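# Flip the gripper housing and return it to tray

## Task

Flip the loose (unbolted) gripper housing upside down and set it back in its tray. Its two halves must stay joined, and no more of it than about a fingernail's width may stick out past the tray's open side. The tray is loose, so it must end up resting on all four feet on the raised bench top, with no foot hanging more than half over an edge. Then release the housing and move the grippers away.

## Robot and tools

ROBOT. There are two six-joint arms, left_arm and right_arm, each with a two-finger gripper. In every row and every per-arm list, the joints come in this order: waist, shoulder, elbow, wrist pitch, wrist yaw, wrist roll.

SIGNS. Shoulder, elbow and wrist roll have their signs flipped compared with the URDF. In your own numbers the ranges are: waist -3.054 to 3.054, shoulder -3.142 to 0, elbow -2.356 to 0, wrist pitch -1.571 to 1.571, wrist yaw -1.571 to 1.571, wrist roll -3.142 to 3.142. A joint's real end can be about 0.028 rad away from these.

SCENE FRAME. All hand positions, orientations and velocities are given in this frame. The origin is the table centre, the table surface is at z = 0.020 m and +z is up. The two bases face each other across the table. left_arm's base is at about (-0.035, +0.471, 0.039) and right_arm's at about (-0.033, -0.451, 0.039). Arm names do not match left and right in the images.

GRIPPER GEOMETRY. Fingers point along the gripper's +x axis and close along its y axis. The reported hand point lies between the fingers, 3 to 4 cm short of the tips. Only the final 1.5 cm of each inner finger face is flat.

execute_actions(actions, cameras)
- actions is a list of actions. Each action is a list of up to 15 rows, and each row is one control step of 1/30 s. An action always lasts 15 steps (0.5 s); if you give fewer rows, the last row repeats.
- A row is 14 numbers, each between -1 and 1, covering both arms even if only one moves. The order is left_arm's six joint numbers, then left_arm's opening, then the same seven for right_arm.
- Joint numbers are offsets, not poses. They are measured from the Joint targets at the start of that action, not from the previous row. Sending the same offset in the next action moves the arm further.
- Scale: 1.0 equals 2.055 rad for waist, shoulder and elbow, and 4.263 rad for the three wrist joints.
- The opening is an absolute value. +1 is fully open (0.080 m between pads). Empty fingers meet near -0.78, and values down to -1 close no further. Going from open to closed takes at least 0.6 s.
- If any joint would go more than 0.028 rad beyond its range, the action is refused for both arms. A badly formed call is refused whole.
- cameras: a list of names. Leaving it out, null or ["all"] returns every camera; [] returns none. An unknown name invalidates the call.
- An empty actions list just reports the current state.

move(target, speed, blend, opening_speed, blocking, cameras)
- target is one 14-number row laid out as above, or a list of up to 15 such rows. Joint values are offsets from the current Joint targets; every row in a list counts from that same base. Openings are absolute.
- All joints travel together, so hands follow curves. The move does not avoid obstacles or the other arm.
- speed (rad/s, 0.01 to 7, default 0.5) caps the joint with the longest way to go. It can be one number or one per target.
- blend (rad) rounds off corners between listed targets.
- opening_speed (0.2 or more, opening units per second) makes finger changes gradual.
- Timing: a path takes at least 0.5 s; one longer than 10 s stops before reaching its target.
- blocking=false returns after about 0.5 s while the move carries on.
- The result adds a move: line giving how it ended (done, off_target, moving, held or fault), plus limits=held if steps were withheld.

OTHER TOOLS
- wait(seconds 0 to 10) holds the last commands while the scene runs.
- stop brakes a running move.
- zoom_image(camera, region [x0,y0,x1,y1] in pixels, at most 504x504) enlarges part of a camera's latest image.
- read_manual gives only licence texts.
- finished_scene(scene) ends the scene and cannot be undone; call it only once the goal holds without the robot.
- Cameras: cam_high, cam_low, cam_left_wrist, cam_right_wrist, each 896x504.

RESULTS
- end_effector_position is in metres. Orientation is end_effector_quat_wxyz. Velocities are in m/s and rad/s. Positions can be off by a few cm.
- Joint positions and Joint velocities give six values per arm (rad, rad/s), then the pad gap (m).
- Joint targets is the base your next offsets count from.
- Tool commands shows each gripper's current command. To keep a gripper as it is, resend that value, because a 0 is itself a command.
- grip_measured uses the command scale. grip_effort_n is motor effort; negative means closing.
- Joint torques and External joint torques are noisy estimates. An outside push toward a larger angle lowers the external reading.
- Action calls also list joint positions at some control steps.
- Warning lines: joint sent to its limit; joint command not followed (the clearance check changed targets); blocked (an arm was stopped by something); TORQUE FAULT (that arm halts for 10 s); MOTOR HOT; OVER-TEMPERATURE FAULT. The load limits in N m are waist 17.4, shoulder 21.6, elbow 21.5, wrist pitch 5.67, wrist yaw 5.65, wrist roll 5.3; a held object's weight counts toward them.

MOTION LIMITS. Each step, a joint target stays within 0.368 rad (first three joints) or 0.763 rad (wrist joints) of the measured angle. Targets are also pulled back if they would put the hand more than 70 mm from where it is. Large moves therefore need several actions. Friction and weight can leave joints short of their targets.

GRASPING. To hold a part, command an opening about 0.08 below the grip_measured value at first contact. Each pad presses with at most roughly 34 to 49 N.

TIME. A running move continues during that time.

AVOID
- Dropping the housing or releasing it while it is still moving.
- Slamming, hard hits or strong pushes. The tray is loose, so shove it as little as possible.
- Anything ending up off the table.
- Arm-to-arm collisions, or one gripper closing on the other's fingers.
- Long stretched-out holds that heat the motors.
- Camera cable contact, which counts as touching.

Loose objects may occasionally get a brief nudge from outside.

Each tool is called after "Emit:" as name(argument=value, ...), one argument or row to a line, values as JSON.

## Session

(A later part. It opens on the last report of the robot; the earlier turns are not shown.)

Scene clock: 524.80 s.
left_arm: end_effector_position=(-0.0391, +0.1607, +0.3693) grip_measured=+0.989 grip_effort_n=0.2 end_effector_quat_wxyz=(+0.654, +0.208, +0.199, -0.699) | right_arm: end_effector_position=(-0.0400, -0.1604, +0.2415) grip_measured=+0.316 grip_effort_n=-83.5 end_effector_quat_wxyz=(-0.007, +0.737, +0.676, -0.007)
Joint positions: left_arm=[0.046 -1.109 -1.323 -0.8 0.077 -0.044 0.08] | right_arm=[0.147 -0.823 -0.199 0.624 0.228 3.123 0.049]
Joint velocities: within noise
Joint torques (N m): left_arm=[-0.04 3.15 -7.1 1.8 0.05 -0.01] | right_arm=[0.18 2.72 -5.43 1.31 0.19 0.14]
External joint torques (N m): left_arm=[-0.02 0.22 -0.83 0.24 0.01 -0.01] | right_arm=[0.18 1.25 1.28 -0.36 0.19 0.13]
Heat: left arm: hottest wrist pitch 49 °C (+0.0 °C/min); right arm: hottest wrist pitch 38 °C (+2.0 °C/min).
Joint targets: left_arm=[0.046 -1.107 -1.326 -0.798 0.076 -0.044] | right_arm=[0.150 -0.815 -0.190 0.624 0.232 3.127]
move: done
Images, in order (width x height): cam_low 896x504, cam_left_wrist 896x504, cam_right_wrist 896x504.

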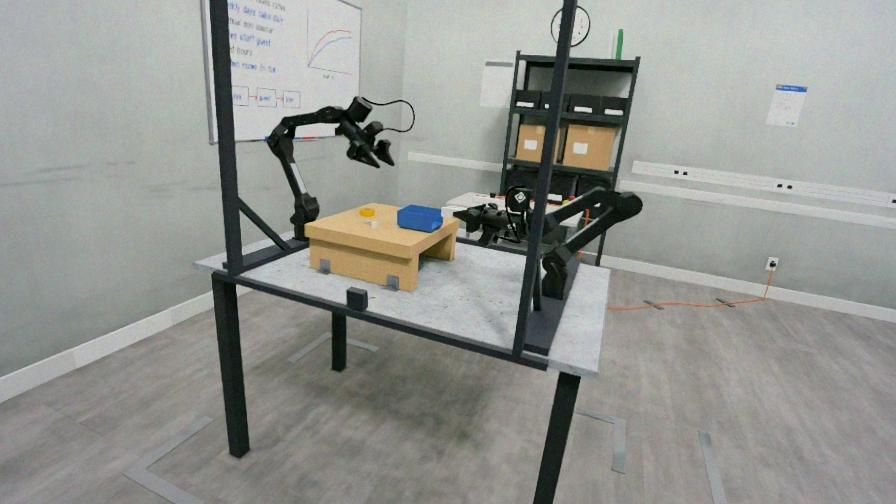

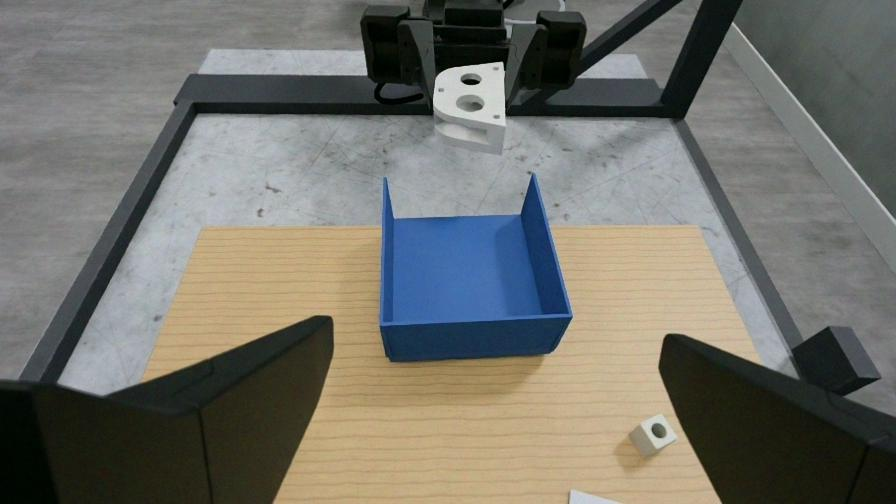

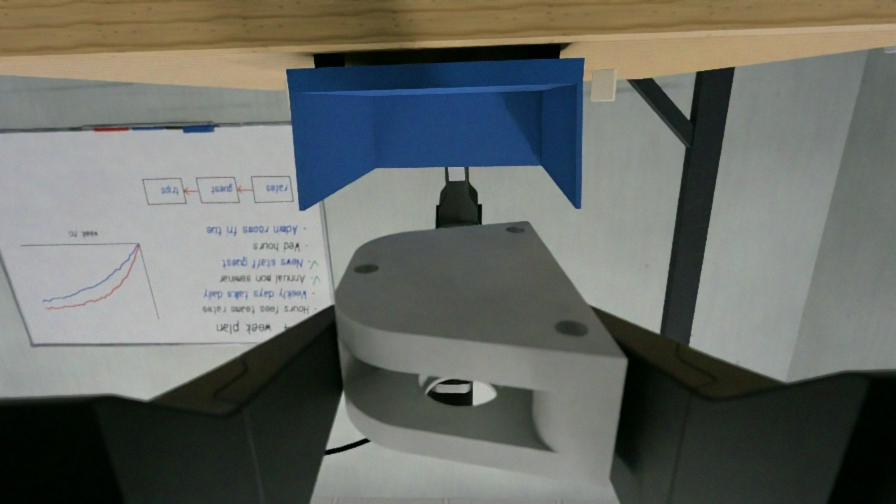

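Emit:
move(
  target=[0,0,0,0,0,0,0.988964,-0.0331,-0.2824,-0.0992,0.0884,-0.0162,0,0.15],
  speed=0.3,
  cameras=["cam_left_wrist","cam_right_wrist","cam_low"],
)

Scene clock: 539.60 s.
left_arm: end_effector_position=(-0.0391, +0.1607, +0.3693) grip_measured=+0.989 grip_effort_n=0.2 end_effector_quat_wxyz=(+0.654, +0.208, +0.199, -0.699) | right_arm: end_effector_position=(-0.0372, -0.0802, +0.2261) grip_measured=+0.316 grip_effort_n=-83.5 end_effector_quat_wxyz=(-0.004, +0.738, +0.675, -0.008)
Joint positions: left_arm=[0.046 -1.109 -1.323 -0.8 0.077 -0.044 0.08] | right_arm=[0.085 -1.387 -0.383 0.998 0.168 3.123 0.049]
Joint velocities: within noise
Joint torques (N m): left_arm=[-0.02 3.13 -7.1 1.81 0.06 -0.01] | right_arm=[-0.18 3.58 -6.58 1.52 -0.15 0.12]
External joint torques (N m): left_arm=[-0.03 0.36 -0.95 0.26 0.04 -0.01] | right_arm=[-0.17 -0.63 -1 -0.15 -0.16 0.12]
Heat: left arm: hottest wrist pitch 49 °C (+0.0 °C/min); right arm: hottest wrist pitch 39 °C (+1.0 °C/min).
Joint targets: left_arm=[0.046 -1.107 -1.326 -0.798 0.076 -0.044] | right_arm=[0.082 -1.395 -0.394 1.001 0.163 3.127]
move: done
Images, in order (width x height): cam_low 896x504, cam_left_wrist 896x504, cam_right_wrist 896x504.

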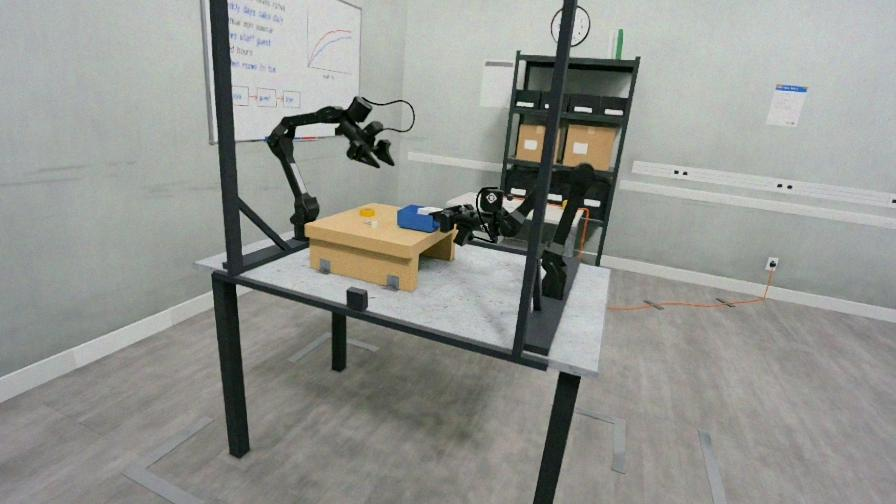

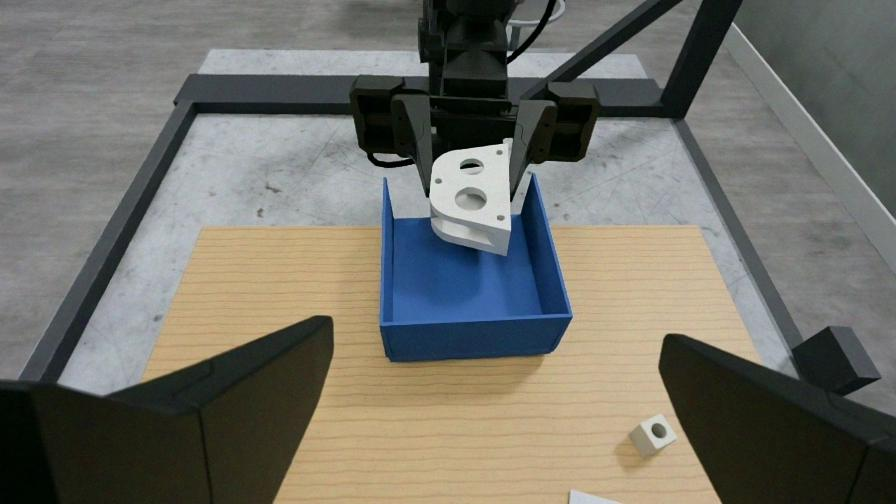

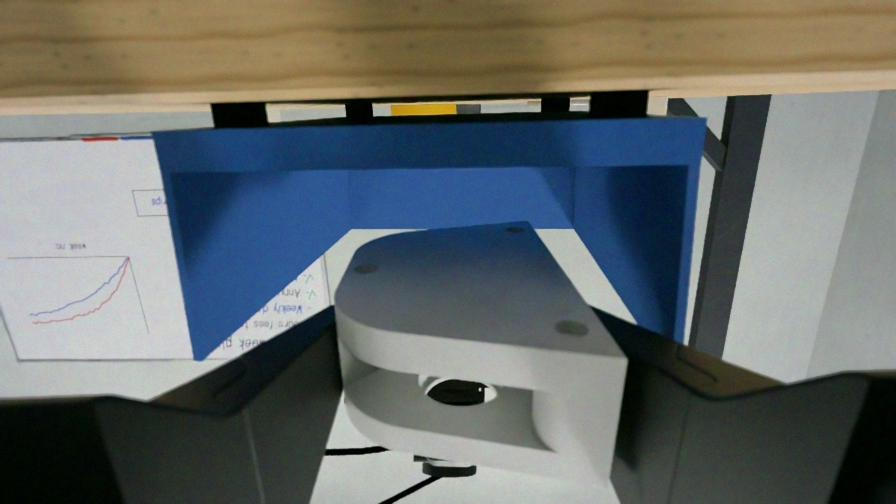

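Emit:
move(
  target=[0,0,0,0,0,0,0.988964,0,-0.0469,0.0189,0.0317,0,0,0.15],
  speed=0.12,
  cameras=[],
)

Emit:
move(
  target=[0,0,0,0,0,0,0.988964,0,-0.007,0.0028,0.0048,0,0,0.15],
  speed=0.08,
  cameras=["cam_left_wrist","cam_right_wrist"],
)

Scene clock: 546.07 s.
left_arm: end_effector_position=(-0.0391, +0.1607, +0.3693) grip_measured=+0.989 grip_effort_n=0.2 end_effector_quat_wxyz=(+0.654, +0.208, +0.199, -0.699) | right_arm: end_effector_position=(-0.0375, -0.0766, +0.2136) grip_measured=+0.316 grip_effort_n=-83.5 end_effector_quat_wxyz=(-0.012, +0.738, +0.675, -0.003)
Joint positions: left_arm=[0.046 -1.109 -1.323 -0.8 0.077 -0.044 0.08] | right_arm=[0.085 -1.483 -0.363 1.133 0.168 3.123 0.049]
Joint velocities: within noise
Joint torques (N m): left_arm=[-0.04 3.15 -7.16 1.81 0.06 0] | right_arm=[-0.31 3.97 -4.02 1.49 -0.14 0.15]
External joint torques (N m): left_arm=[-0.03 0.25 -0.92 0.25 0.03 0] | right_arm=[-0.31 -0.57 1.13 -0.18 -0.14 0.15]
Heat: left arm: hottest wrist pitch 49 °C (+0.0 °C/min); right arm: hottest wrist pitch 39 °C (+1.0 °C/min).
Joint targets: left_arm=[0.046 -1.107 -1.326 -0.798 0.076 -0.044] | right_arm=[0.082 -1.492 -0.355 1.137 0.163 3.127]
move: done
No camera images: "cameras" was empty.

Scene clock: 546.80 s.
left_arm: end_effector_position=(-0.0391, +0.1607, +0.3693) grip_measured=+0.989 grip_effort_n=0.2 end_effector_quat_wxyz=(+0.654, +0.208, +0.199, -0.699) | right_arm: end_effector_position=(-0.0374, -0.0767, +0.2107) grip_measured=+0.316 grip_effort_n=-83.5 end_effector_quat_wxyz=(-0.012, +0.738, +0.675, -0.003)
Joint positions: left_arm=[0.046 -1.109 -1.323 -0.8 0.077 -0.044 0.08] | right_arm=[0.085 -1.498 -0.357 1.153 0.168 3.123 0.049]
Joint velocities: within noise
Joint torques (N m): left_arm=[-0.05 3.13 -7.11 1.81 0.05 -0.01] | right_arm=[-0.24 3.96 -3.95 1.53 -0.16 0.13]
External joint torques (N m): left_arm=[-0.03 0.24 -0.9 0.26 0.03 -0.01] | right_arm=[-0.27 -0.59 1.14 -0.15 -0.15 0.13]
Heat: left arm: hottest wrist pitch 49 °C (+0.0 °C/min); right arm: hottest wrist pitch 39 °C (+1.0 °C/min).
Joint targets: left_arm=[0.046 -1.107 -1.326 -0.798 0.076 -0.044] | right_arm=[0.082 -1.506 -0.350 1.157 0.163 3.127]
move: done
Images, in order (width x height): cam_left_wrist 896x504, cam_right_wrist 896x504.

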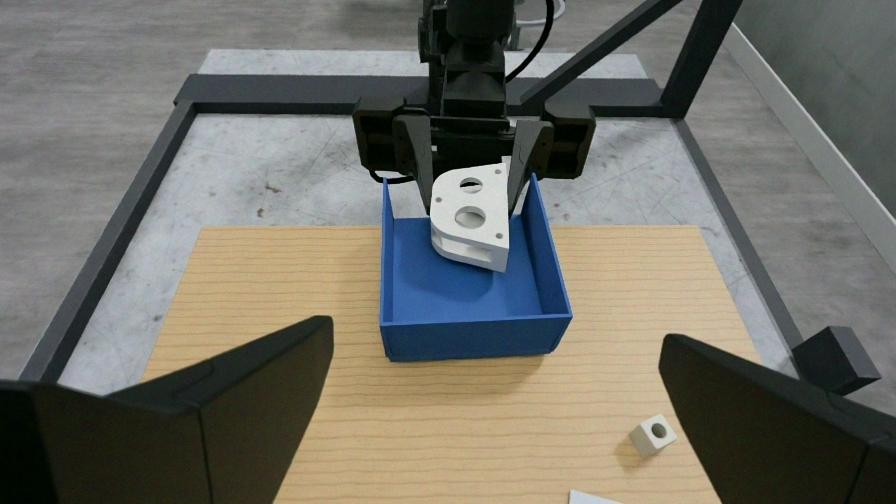

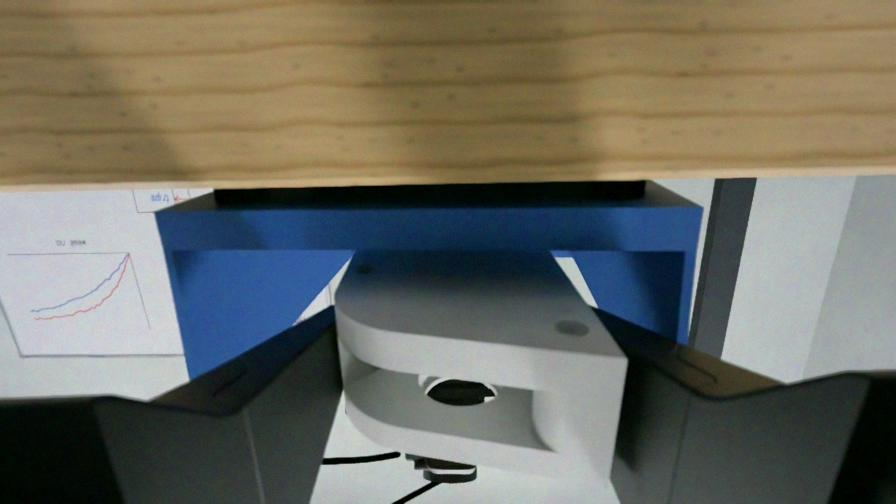

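Emit:
move(
  target=[0,0,0,0,0,0,0.988964,0,-0.0187,0.0075,0.0128,0,0,0.15],
  speed=0.08,
  cameras=["cam_right_wrist"],
)

Emit:
move(
  target=[0,0,0,0,0,0,0.988964,0,-0.0035,0.0014,0.0024,0,0,0.15],
  speed=0.05,
  cameras=["cam_right_wrist"],
)

Emit:
move(
  target=[0,0,0,0,0,0,0.988964,0,-0.0035,0.0014,0.0024,0,0,0.15],
  speed=0.05,
  cameras=["cam_right_wrist"],
)

Scene clock: 553.37 s.
left_arm: end_effector_position=(-0.0391, +0.1607, +0.3693) grip_measured=+0.989 grip_effort_n=0.2 end_effector_quat_wxyz=(+0.654, +0.208, +0.199, -0.699) | right_arm: end_effector_position=(-0.0374, -0.0775, +0.2033) grip_measured=+0.316 grip_effort_n=-83.5 end_effector_quat_wxyz=(-0.012, +0.738, +0.675, -0.002)
Joint positions: left_arm=[0.046 -1.109 -1.323 -0.8 0.077 -0.044 0.08] | right_arm=[0.085 -1.536 -0.341 1.207 0.168 3.123 0.049]
Joint velocities: within noise
Joint torques (N m): left_arm=[-0.05 3.13 -7.1 1.8 0.06 -0.01] | right_arm=[-0.24 3.93 -3.74 1.51 -0.17 0.15]
External joint torques (N m): left_arm=[-0.03 0.17 -0.81 0.23 0.03 0] | right_arm=[-0.26 -0.71 1.14 -0.18 -0.17 0.15]
Heat: left arm: hottest wrist pitch 49 °C (+0.0 °C/min); right arm: hottest wrist pitch 39 °C (+0.0 °C/min).
Joint targets: left_arm=[0.046 -1.107 -1.326 -0.798 0.076 -0.044] | right_arm=[0.082 -1.544 -0.334 1.211 0.163 3.127]
move: done
Images, in order (width x height): cam_right_wrist 896x504.

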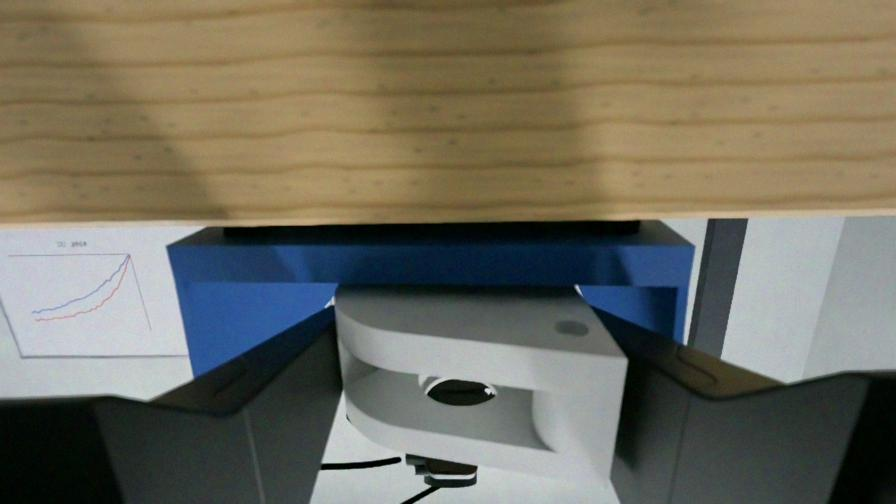

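Scene clock: 554.07 s.
left_arm: end_effector_position=(-0.0391, +0.1607, +0.3693) grip_measured=+0.989 grip_effort_n=0.2 end_effector_quat_wxyz=(+0.654, +0.208, +0.199, -0.699) | right_arm: end_effector_position=(-0.0374, -0.0778, +0.2019) grip_measured=+0.316 grip_effort_n=-83.5 end_effector_quat_wxyz=(-0.012, +0.738, +0.675, -0.002)
Joint positions: left_arm=[0.046 -1.109 -1.323 -0.8 0.077 -0.044 0.08] | right_arm=[0.085 -1.543 -0.338 1.218 0.168 3.123 0.049]
Joint velocities: within noise
Joint torques (N m): left_arm=[-0.03 3.13 -7.13 1.8 0.05 -0.02] | right_arm=[-0.29 4.01 -3.72 1.56 -0.15 0.15]
External joint torques (N m): left_arm=[-0.01 0.13 -0.86 0.25 0.02 -0.01] | right_arm=[-0.32 -0.61 1.13 -0.12 -0.14 0.15]
Heat: left arm: hottest wrist pitch 49 °C (+0.0 °C/min); right arm: hottest wrist pitch 39 °C (+0.0 °C/min).
Joint targets: left_arm=[0.046 -1.107 -1.326 -0.798 0.076 -0.044] | right_arm=[0.082 -1.552 -0.331 1.222 0.163 3.127]
move: done
Images, in order (width x height): cam_right_wrist 896x504.

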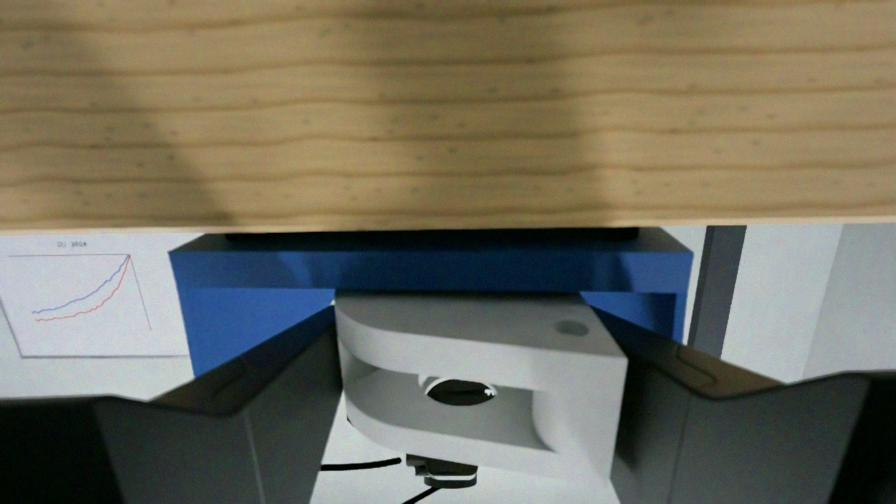

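Scene clock: 554.77 s.
left_arm: end_effector_position=(-0.0391, +0.1607, +0.3693) grip_measured=+0.989 grip_effort_n=0.2 end_effector_quat_wxyz=(+0.654, +0.208, +0.199, -0.699) | right_arm: end_effector_position=(-0.0373, -0.0780, +0.2005) grip_measured=+0.316 grip_effort_n=-83.5 end_effector_quat_wxyz=(-0.012, +0.738, +0.675, -0.002)
Joint positions: left_arm=[0.046 -1.109 -1.323 -0.8 0.077 -0.044 0.08] | right_arm=[0.085 -1.55 -0.335 1.228 0.168 3.123 0.049]
Joint velocities: within noise
Joint torques (N m): left_arm=[-0.05 3.11 -7.13 1.81 0.06 -0.02] | right_arm=[-0.2 4.14 -3.75 1.54 -0.17 0.12]
External joint torques (N m): left_arm=[-0.04 0.05 -0.77 0.23 0.03 -0.02] | right_arm=[-0.24 -0.49 1.01 -0.13 -0.16 0.12]
Heat: left arm: hottest wrist pitch 49 °C (+0.0 °C/min); right arm: hottest wrist pitch 39 °C (+0.0 °C/min).
Joint targets: left_arm=[0.046 -1.107 -1.326 -0.798 0.076 -0.044] | right_arm=[0.082 -1.559 -0.328 1.232 0.163 3.127]
move: done
Images, in order (width x height): cam_right_wrist 896x504.

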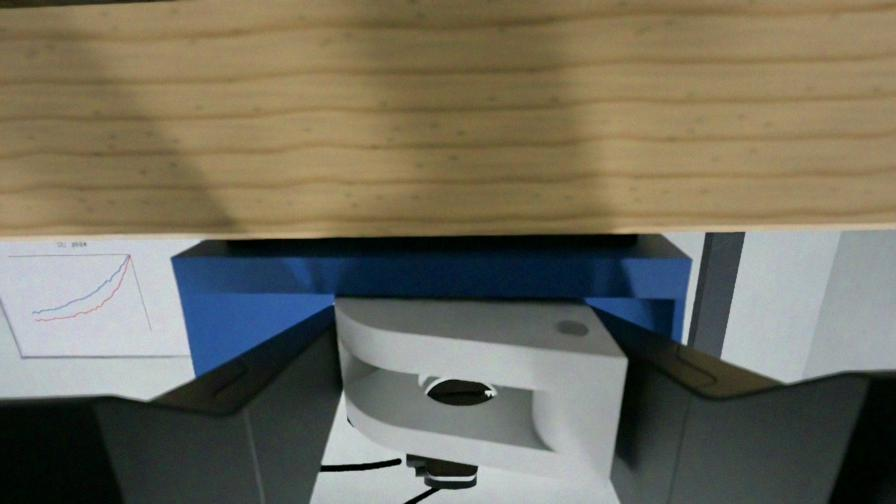

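Emit:
move(
  target=[0,0,0,0,0,0,0.988964,0,-0.0024,0.001,0.0016,0,0,0.15],
  speed=0.05,
  cameras=["cam_right_wrist"],
)

Emit:
move(
  target=[0,0,0,0,0,0,0.988964,0,-0.0024,0.001,0.0016,0,0,0.15],
  speed=0.05,
  cameras=["cam_right_wrist"],
)

Emit:
move(
  target=[0,0,0,0,0,0,0.988964,0,-0.0024,0.001,0.0016,0,0,0.15],
  speed=0.05,
  cameras=["cam_left_wrist","cam_right_wrist"],
)

Scene clock: 560.77 s.
left_arm: end_effector_position=(-0.0391, +0.1607, +0.3693) grip_measured=+0.989 grip_effort_n=-0.2 end_effector_quat_wxyz=(+0.654, +0.208, +0.199, -0.699) | right_arm: end_effector_position=(-0.0373, -0.0781, +0.1999) grip_measured=+0.316 grip_effort_n=-83.5 end_effector_quat_wxyz=(-0.012, +0.738, +0.675, -0.002)
Joint positions: left_arm=[0.046 -1.109 -1.323 -0.8 0.077 -0.044 0.08] | right_arm=[0.085 -1.555 -0.334 1.235 0.168 3.123 0.049]
Joint velocities: within noise
Joint torques (N m): left_arm=[-0.06 3.14 -7.1 1.81 0.06 -0.02] | right_arm=[-0.24 3.99 -3.78 1.55 -0.13 0.13]
External joint torques (N m): left_arm=[-0.06 0.28 -0.92 0.27 0.04 -0.02] | right_arm=[-0.28 -0.64 0.97 -0.12 -0.12 0.13]
Heat: left arm: hottest wrist pitch 49 °C (+0.0 °C/min); right arm: hottest wrist pitch 39 °C (+0.0 °C/min).
Joint targets: left_arm=[0.046 -1.107 -1.326 -0.798 0.076 -0.044] | right_arm=[0.082 -1.564 -0.327 1.239 0.163 3.127]
move: done
Images, in order (width x height): cam_right_wrist 896x504.

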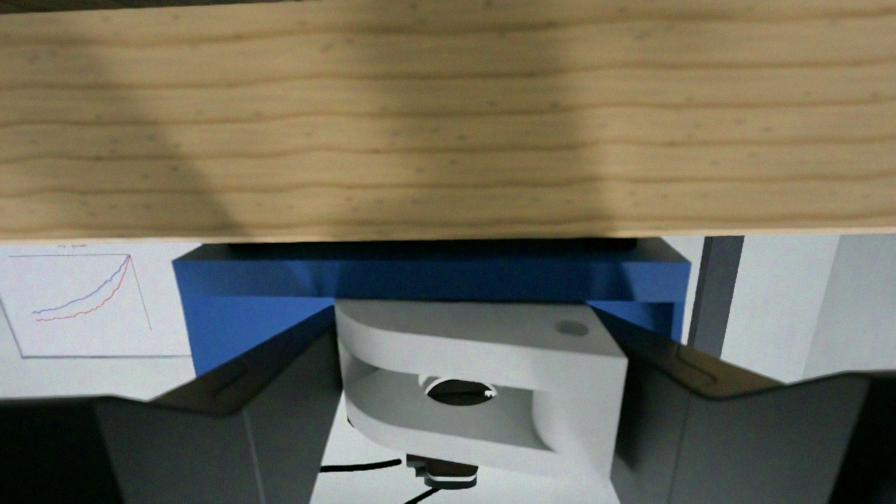

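Scene clock: 561.47 s.
left_arm: end_effector_position=(-0.0391, +0.1607, +0.3693) grip_measured=+0.989 grip_effort_n=0.2 end_effector_quat_wxyz=(+0.654, +0.208, +0.199, -0.699) | right_arm: end_effector_position=(-0.0373, -0.0782, +0.1995) grip_measured=+0.316 grip_effort_n=-83.5 end_effector_quat_wxyz=(-0.013, +0.738, +0.675, -0.001)
Joint positions: left_arm=[0.046 -1.109 -1.323 -0.8 0.077 -0.044 0.08] | right_arm=[0.085 -1.559 -0.332 1.243 0.168 3.123 0.049]
Joint velocities: within noise
Joint torques (N m): left_arm=[-0.03 3.12 -7.12 1.8 0.06 -0.01] | right_arm=[-0.33 3.9 -3.47 1.44 -0.11 0.15]
External joint torques (N m): left_arm=[0 0.26 -0.88 0.23 0.02 -0.01] | right_arm=[-0.33 -0.79 1.29 -0.25 -0.11 0.15]
Heat: left arm: hottest wrist pitch 49 °C (+0.0 °C/min); right arm: hottest wrist pitch 39 °C (+0.0 °C/min).
Joint targets: left_arm=[0.046 -1.107 -1.326 -0.798 0.076 -0.044] | right_arm=[0.082 -1.569 -0.324 1.246 0.163 3.127]
move: done
Images, in order (width x height): cam_right_wrist 896x504.

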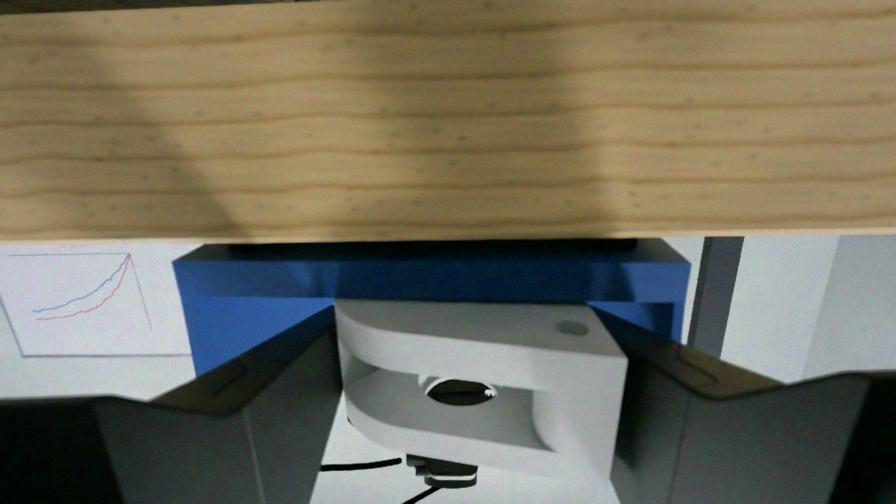

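Scene clock: 562.17 s.
left_arm: end_effector_position=(-0.0391, +0.1607, +0.3693) grip_measured=+0.989 grip_effort_n=0.2 end_effector_quat_wxyz=(+0.654, +0.208, +0.199, -0.699) | right_arm: end_effector_position=(-0.0373, -0.0782, +0.1993) grip_measured=+0.316 grip_effort_n=-83.5 end_effector_quat_wxyz=(-0.014, +0.738, +0.675, -0.001)
Joint positions: left_arm=[0.046 -1.109 -1.323 -0.8 0.077 -0.044 0.08] | right_arm=[0.085 -1.563 -0.331 1.25 0.168 3.123 0.049]
Joint velocities: within noise
Joint torques (N m): left_arm=[-0.01 3.12 -7.11 1.8 0.06 -0.01] | right_arm=[-0.27 3.8 -3.45 1.4 -0.16 0.11]
External joint torques (N m): left_arm=[0 0.25 -0.9 0.25 0.03 -0.01] | right_arm=[-0.27 -0.87 1.26 -0.28 -0.16 0.11]
Heat: left arm: hottest wrist pitch 49 °C (+0.0 °C/min); right arm: hottest wrist pitch 39 °C (+0.0 °C/min).
Joint targets: left_arm=[0.046 -1.107 -1.326 -0.798 0.076 -0.044] | right_arm=[0.082 -1.574 -0.322 1.252 0.163 3.127]
move: done
Images, in order (width x height): cam_left_wrist 896x504, cam_right_wrist 896x504.

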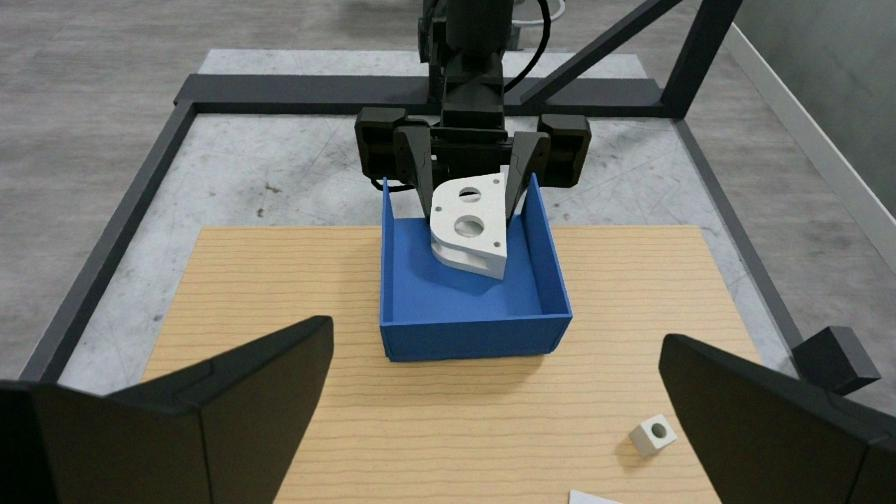

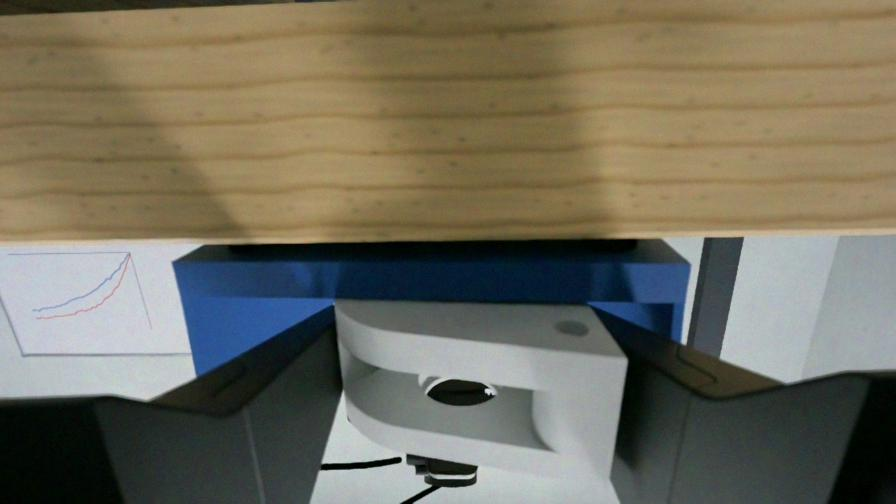

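Emit:
move(
  target=[0,0,0,0,0,0,0.988964,0,0.0024,-0.001,-0.0016,0,0,0.5],
  speed=0.05,
  opening_speed=0.3,
  cameras=["cam_left_wrist","cam_right_wrist"],
)

Emit:
move(
  target=[
    [0,0,0,0,0,0,0.988964,0.0161,0.0589,0.0545,-0.0017,0.008,0,0.5],
    [0,0,0,0,0,0,0.988964,0.0331,0.1586,0.092,-0.033,0.016,0,0.5],
  ],
  speed=0.15,
  cameras=["cam_left_wrist","cam_right_wrist"],
)

Scene clock: 573.23 s.
left_arm: end_effector_position=(-0.0391, +0.1607, +0.3693) grip_measured=+0.989 grip_effort_n=0.2 end_effector_quat_wxyz=(+0.654, +0.208, +0.199, -0.699) | right_arm: end_effector_position=(-0.0374, -0.0782, +0.1979) grip_measured=+0.496 grip_effort_n=17.4 end_effector_quat_wxyz=(-0.011, +0.737, +0.675, -0.002)
Joint positions: left_arm=[0.046 -1.109 -1.323 -0.8 0.077 -0.044 0.08] | right_arm=[0.085 -1.563 -0.33 1.245 0.167 3.124 0.057]
Joint velocities: within noise
Joint torques (N m): left_arm=[-0.03 3.12 -7.12 1.8 0.06 -0.01] | right_arm=[-0.3 4.2 -3.79 1.32 -0.18 0.1]
External joint torques (N m): left_arm=[0 0.19 -0.85 0.24 0.02 0] | right_arm=[-0.32 -0.43 0.87 -0.35 -0.18 0.1]
Heat: left arm: hottest wrist pitch 49 °C (+0.0 °C/min); right arm: hottest wrist pitch 39 °C (+0.0 °C/min).
Joint targets: left_arm=[0.046 -1.107 -1.326 -0.798 0.076 -0.044] | right_arm=[0.082 -1.569 -0.324 1.246 0.163 3.127]
move: done
Images, in order (width x height): cam_left_wrist 896x504, cam_right_wrist 896x504.

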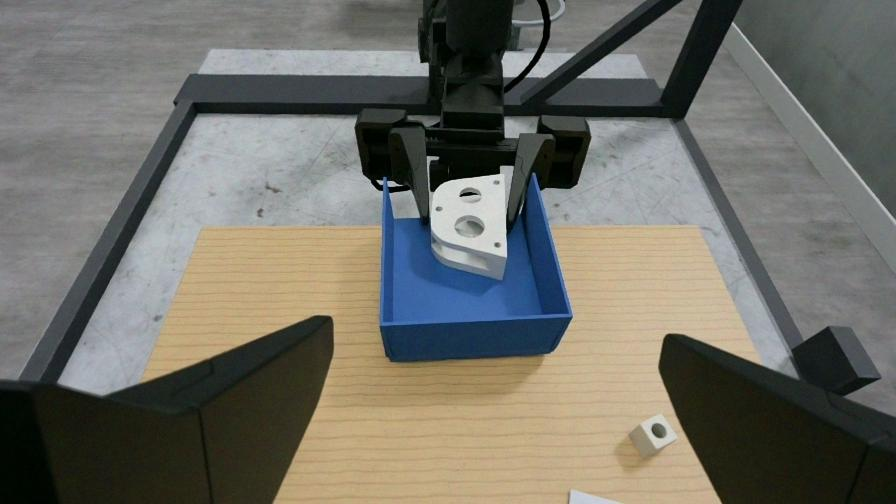

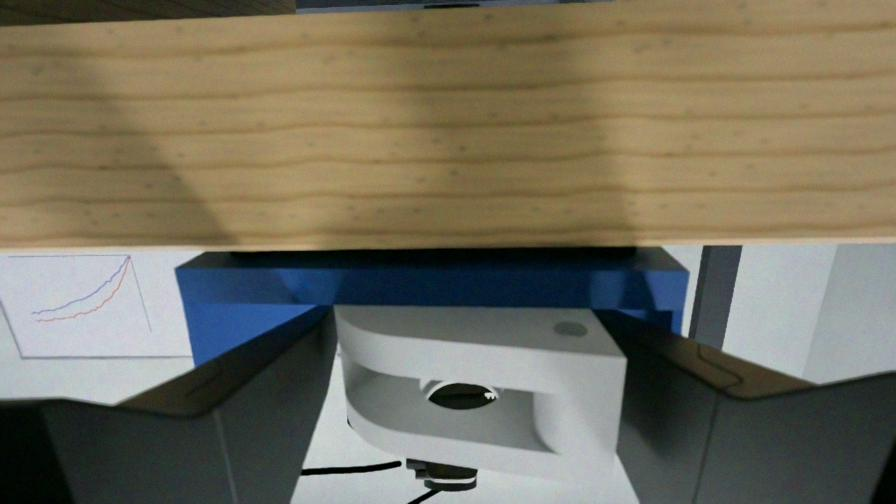

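Scene clock: 575.77 s.
left_arm: end_effector_position=(-0.0391, +0.1607, +0.3693) grip_measured=+0.989 grip_effort_n=-0.2 end_effector_quat_wxyz=(+0.654, +0.208, +0.199, -0.699) | right_arm: end_effector_position=(-0.0439, -0.1348, +0.2001) grip_measured=+0.497 grip_effort_n=17.4 end_effector_quat_wxyz=(-0.005, +0.736, +0.676, -0.007)
Joint positions: left_arm=[0.046 -1.109 -1.323 -0.8 0.077 -0.044 0.08] | right_arm=[0.147 -1.252 -0.144 1.106 0.227 3.124 0.057]
Joint velocities: within noise
Joint torques (N m): left_arm=[-0.03 3.12 -7.12 1.8 0.05 -0.01] | right_arm=[0.32 4.06 -3.97 1.22 0.18 0.08]
External joint torques (N m): left_arm=[-0.01 0.28 -0.93 0.26 0.02 0] | right_arm=[0.31 1.23 1.29 -0.47 0.18 0.08]
Heat: left arm: hottest wrist pitch 50 °C (+1.0 °C/min); right arm: hottest wrist pitch 39 °C (+1.0 °C/min). Fold the left arm in close to its base, or ease its load, before you think long.
Joint targets: left_arm=[0.046 -1.107 -1.326 -0.798 0.076 -0.044] | right_arm=[0.150 -1.243 -0.135 1.105 0.231 3.127]
MOTOR HOT: the wrist pitch of the left arm reports 50 °C; the controller stops that arm at 95 °C. To cool a motor, set the load down, stop pushing, or move to a pose that needs little force.
move: done
Images, in order (width x height): cam_left_wrist 896x504, cam_right_wrist 896x504.

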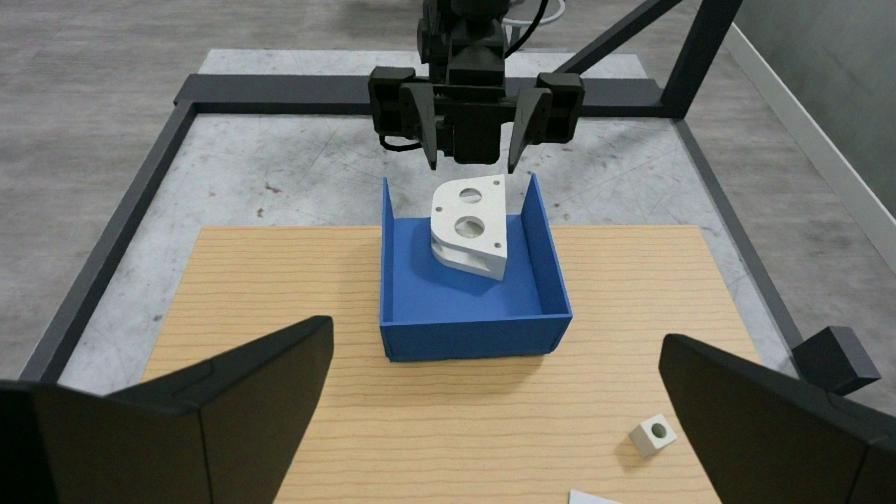

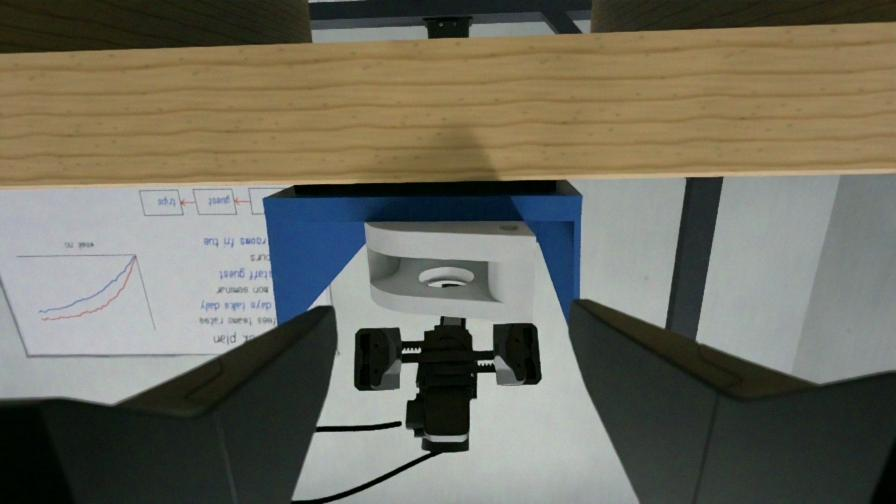

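Emit:
move(
  target=[
    [0,0,0,0,0,0,0.988964,0,0.2083,-0.0271,-0.1128,0,0,0.5],
    [0,0,0,0,0,0,0.988964,0,0.2083,-0.0271,-0.1128,0,-0.7335,0.5],
    [0,0,0,0,0,0,0.988964,0,0.2902,-0.2355,-0.3346,0,-0.7335,0.5],
  ],
  speed=[0.5,1.2,0.8],
  cameras=[],
)

Emit:
move(
  target=[
    [0,0,0,0,0,0,0.988964,-0.0243,-0.1719,-0.234,-0.0653,-0.0542,0,0.5],
    [0,0,0,0,0,0,0.988964,-0.0672,-0.531,-0.621,-0.2481,-0.054,0,0.5],
  ],
  speed=0.7,
  cameras=["cam_left_wrist","cam_right_wrist"],
)

Scene clock: 590.17 s.
left_arm: end_effector_position=(-0.0391, +0.1607, +0.3693) grip_measured=+0.989 grip_effort_n=0.2 end_effector_quat_wxyz=(+0.654, +0.208, +0.199, -0.699) | right_arm: end_effector_position=(-0.0357, -0.1909, +0.2750) grip_measured=+0.497 grip_effort_n=16.0 end_effector_quat_wxyz=(+0.724, -0.151, +0.102, +0.665)
Joint positions: left_arm=[0.046 -1.109 -1.323 -0.8 0.077 -0.044 0.08] | right_arm=[0.147 -0.653 -0.607 -0.321 0.228 0.003 0.057]
Joint velocities: within noise
Joint torques (N m): left_arm=[-0.01 3.12 -7.11 1.81 0.07 -0.01] | right_arm=[0.3 1.83 -7.95 1.27 0.21 -0.14]
External joint torques (N m): left_arm=[0.01 0.24 -0.87 0.24 0.03 -0.01] | right_arm=[0.29 0.98 -0.92 -0.43 0.16 -0.13]
Heat: left arm: hottest wrist pitch 50 °C (+1.0 °C/min); right arm: hottest wrist pitch 39 °C (+0.0 °C/min). Fold the left arm in close to its base, or ease its load, before you think long.
Joint targets: left_arm=[0.046 -1.107 -1.326 -0.798 0.076 -0.044] | right_arm=[0.150 -0.646 -0.619 -0.321 0.231 0.000]
MOTOR HOT: still on. The wrist pitch of the left arm reports 50 °C.
move: done
No camera images: "cameras" was empty.

Scene clock: 592.77 s.
left_arm: end_effector_position=(-0.0391, +0.1607, +0.3693) grip_measured=+0.989 grip_effort_n=0.2 end_effector_quat_wxyz=(+0.654, +0.208, +0.199, -0.699) | right_arm: end_effector_position=(-0.0354, -0.0825, +0.2967) grip_measured=+0.497 grip_effort_n=16.0 end_effector_quat_wxyz=(+0.578, -0.409, +0.401, +0.581)
Joint positions: left_arm=[0.046 -1.109 -1.323 -0.8 0.077 -0.044 0.08] | right_arm=[0.015 -1.726 -1.886 -1.378 0.006 0.003 0.057]
Joint velocities: within noise
Joint torques (N m): left_arm=[-0.03 3.12 -7.14 1.81 0.06 -0.02] | right_arm=[-0.22 5.97 -6.68 0.46 -0.16 -0.11]
External joint torques (N m): left_arm=[-0.01 0.26 -0.98 0.29 0.03 -0.02] | right_arm=[-0.25 -1.15 -0.78 -0.45 -0.15 -0.11]
Heat: left arm: hottest wrist pitch 50 °C (+1.0 °C/min); right arm: hottest wrist pitch 39 °C (+0.0 °C/min). Fold the left arm in close to its base, or ease its load, before you think long.
Joint targets: left_arm=[0.046 -1.107 -1.326 -0.798 0.076 -0.044] | right_arm=[0.012 -1.738 -1.896 -1.379 0.001 0.000]
MOTOR HOT: still on. The wrist pitch of the left arm reports 50 °C.
move: done
Images, in order (width x height): cam_left_wrist 896x504, cam_right_wrist 896x504.

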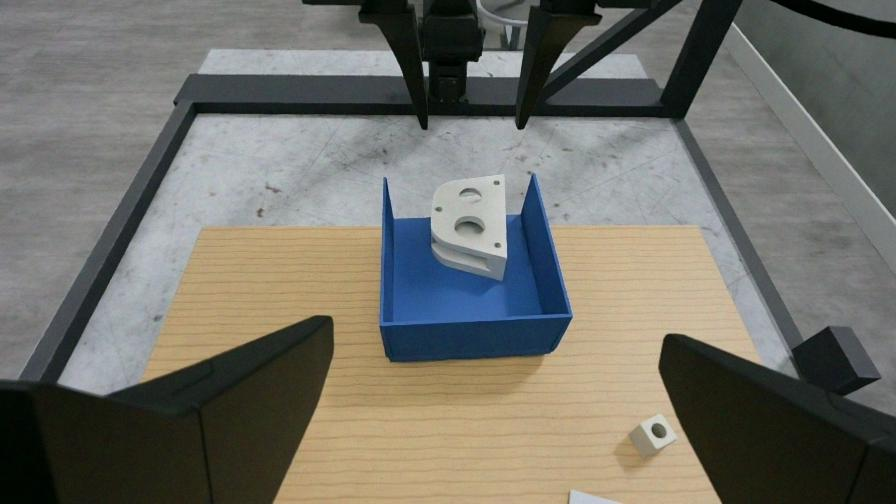

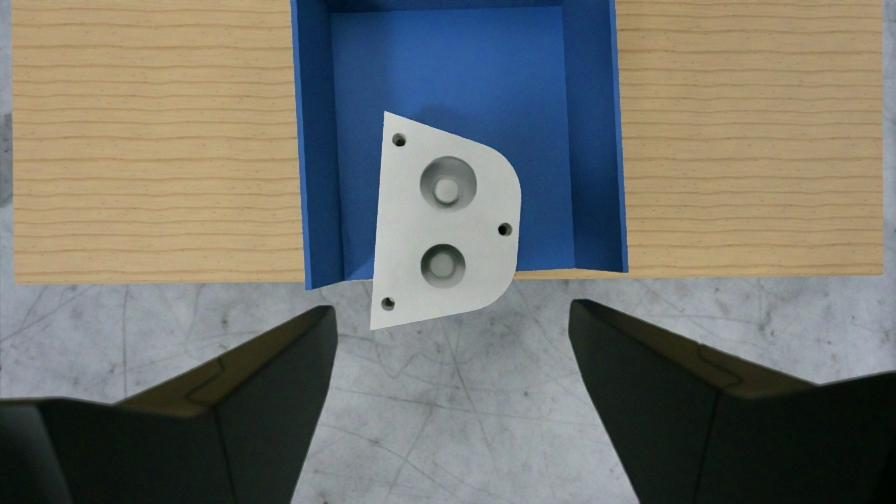

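Emit:
move(
  target=[0,0,0,0,0,0,0.988964,0,-0.0229,0.054,0.0369,0,-0.0141,0.5],
  speed=0.2,
  cameras=["cam_left_wrist","cam_right_wrist"],
)

Scene clock: 607.57 s.
left_arm: end_effector_position=(-0.0391, +0.1607, +0.3693) grip_measured=+0.989 grip_effort_n=-0.2 end_effector_quat_wxyz=(+0.654, +0.208, +0.199, -0.699) | right_arm: end_effector_position=(-0.0357, -0.0560, +0.2624) grip_measured=+0.497 grip_effort_n=16.0 end_effector_quat_wxyz=(+0.593, -0.387, +0.414, +0.572)
Joint positions: left_arm=[0.046 -1.109 -1.323 -0.8 0.077 -0.044 0.08] | right_arm=[0.015 -1.773 -1.793 -1.225 0.006 -0.057 0.057]
Joint velocities: within noise
Joint torques (N m): left_arm=[-0.04 3.14 -7.14 1.81 0.06 -0.02] | right_arm=[-0.31 6.58 -4.94 0.71 -0.16 -0.11]
External joint torques (N m): left_arm=[-0.04 0.24 -0.9 0.25 0.04 -0.02] | right_arm=[-0.33 -1.24 1.28 -0.23 -0.16 -0.11]
Heat: left arm: hottest wrist pitch 50 °C (+1.0 °C/min); right arm: hottest wrist pitch 37 °C (-2.0 °C/min). Fold the left arm in close to its base, or ease its load, before you think long.
Joint targets: left_arm=[0.046 -1.107 -1.326 -0.798 0.076 -0.044] | right_arm=[0.012 -1.785 -1.785 -1.222 0.001 -0.060]
MOTOR HOT: still on. The wrist pitch of the left arm reports 50 °C.
move: done
Images, in order (width x height): cam_left_wrist 896x504, cam_right_wrist 896x504.

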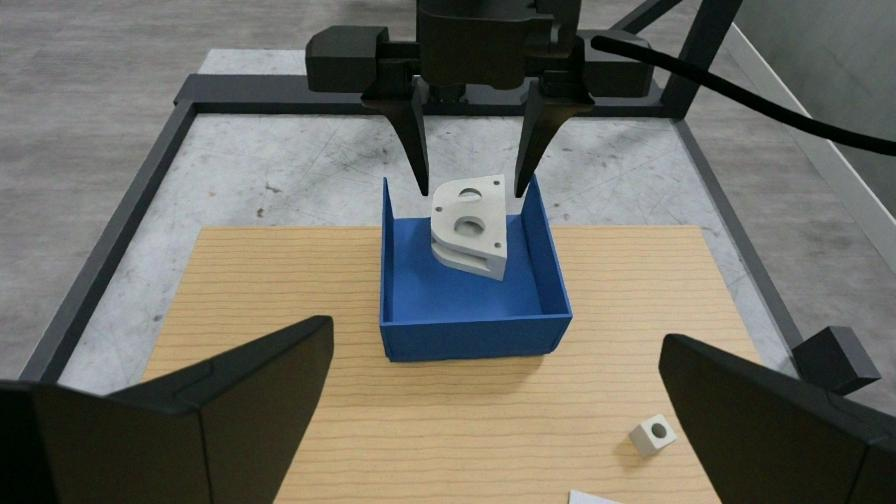

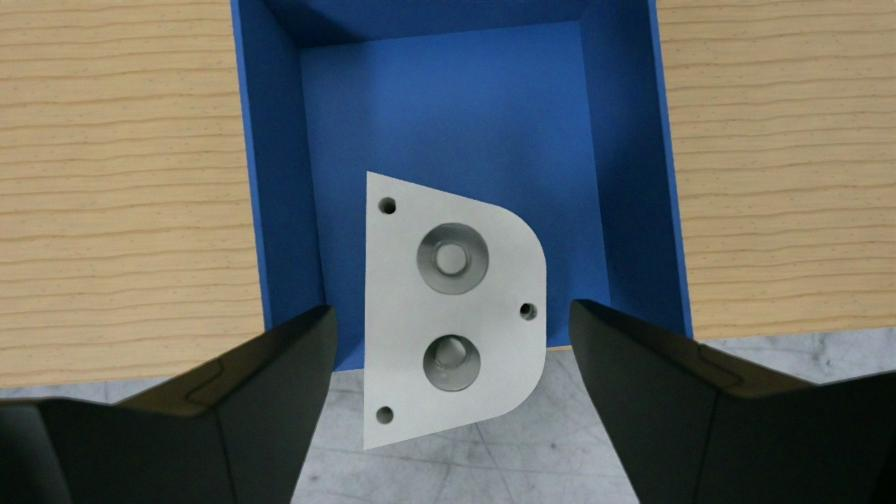

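Aligned and centred. Descend.

Emit:
move(
  target=[0,0,0,0,0,0,0.988964,0,0.0107,0.0655,0.0266,0,0,0.5],
  speed=0.12,
  cameras=["cam_left_wrist","cam_right_wrist"],
)

Scene clock: 612.33 s.
left_arm: end_effector_position=(-0.0391, +0.1607, +0.3693) grip_measured=+0.989 grip_effort_n=0.2 end_effector_quat_wxyz=(+0.654, +0.208, +0.199, -0.699) | right_arm: end_effector_position=(-0.0349, -0.0536, +0.2279) grip_measured=+0.497 grip_effort_n=16.0 end_effector_quat_wxyz=(+0.590, -0.392, +0.420, +0.567)
Joint positions: left_arm=[0.046 -1.109 -1.323 -0.8 0.077 -0.044 0.08] | right_arm=[0.013 -1.773 -1.66 -1.111 0.006 -0.057 0.057]
Joint velocities: within noise
Joint torques (N m): left_arm=[-0.02 3.12 -7.12 1.81 0.06 -0.01] | right_arm=[0.01 8.88 -4.74 0.69 -0.15 -0.12]
External joint torques (N m): left_arm=[0 0.21 -0.88 0.25 0.03 0] | right_arm=[0 0.99 1.55 -0.21 -0.15 -0.12]
Heat: left arm: hottest wrist pitch 50 °C (+1.0 °C/min); right arm: hottest wrist pitch 37 °C (-2.0 °C/min). Fold the left arm in close to its base, or ease its load, before you think long.
Joint targets: left_arm=[0.046 -1.107 -1.326 -0.798 0.076 -0.044] | right_arm=[0.012 -1.763 -1.650 -1.108 0.001 -0.060]
MOTOR HOT: still on. The wrist pitch of the left arm reports 50 °C.
move: done
Images, in order (width x height): cam_left_wrist 896x504, cam_right_wrist 896x504.

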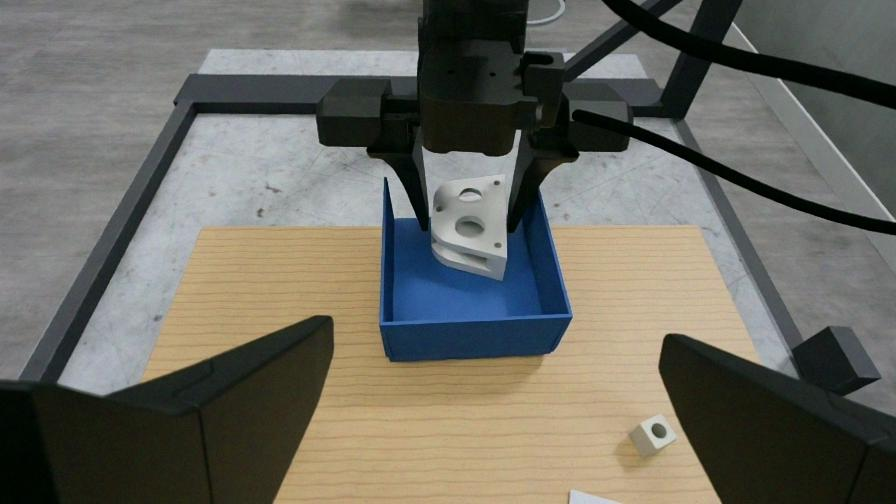

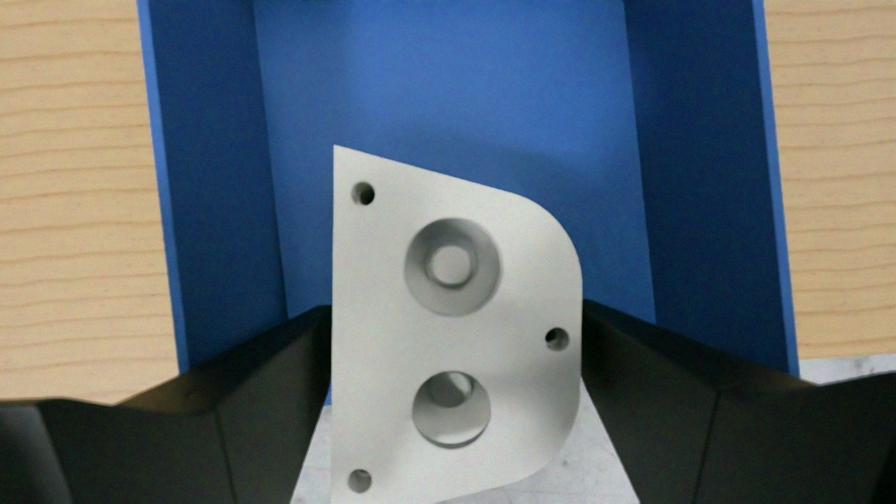

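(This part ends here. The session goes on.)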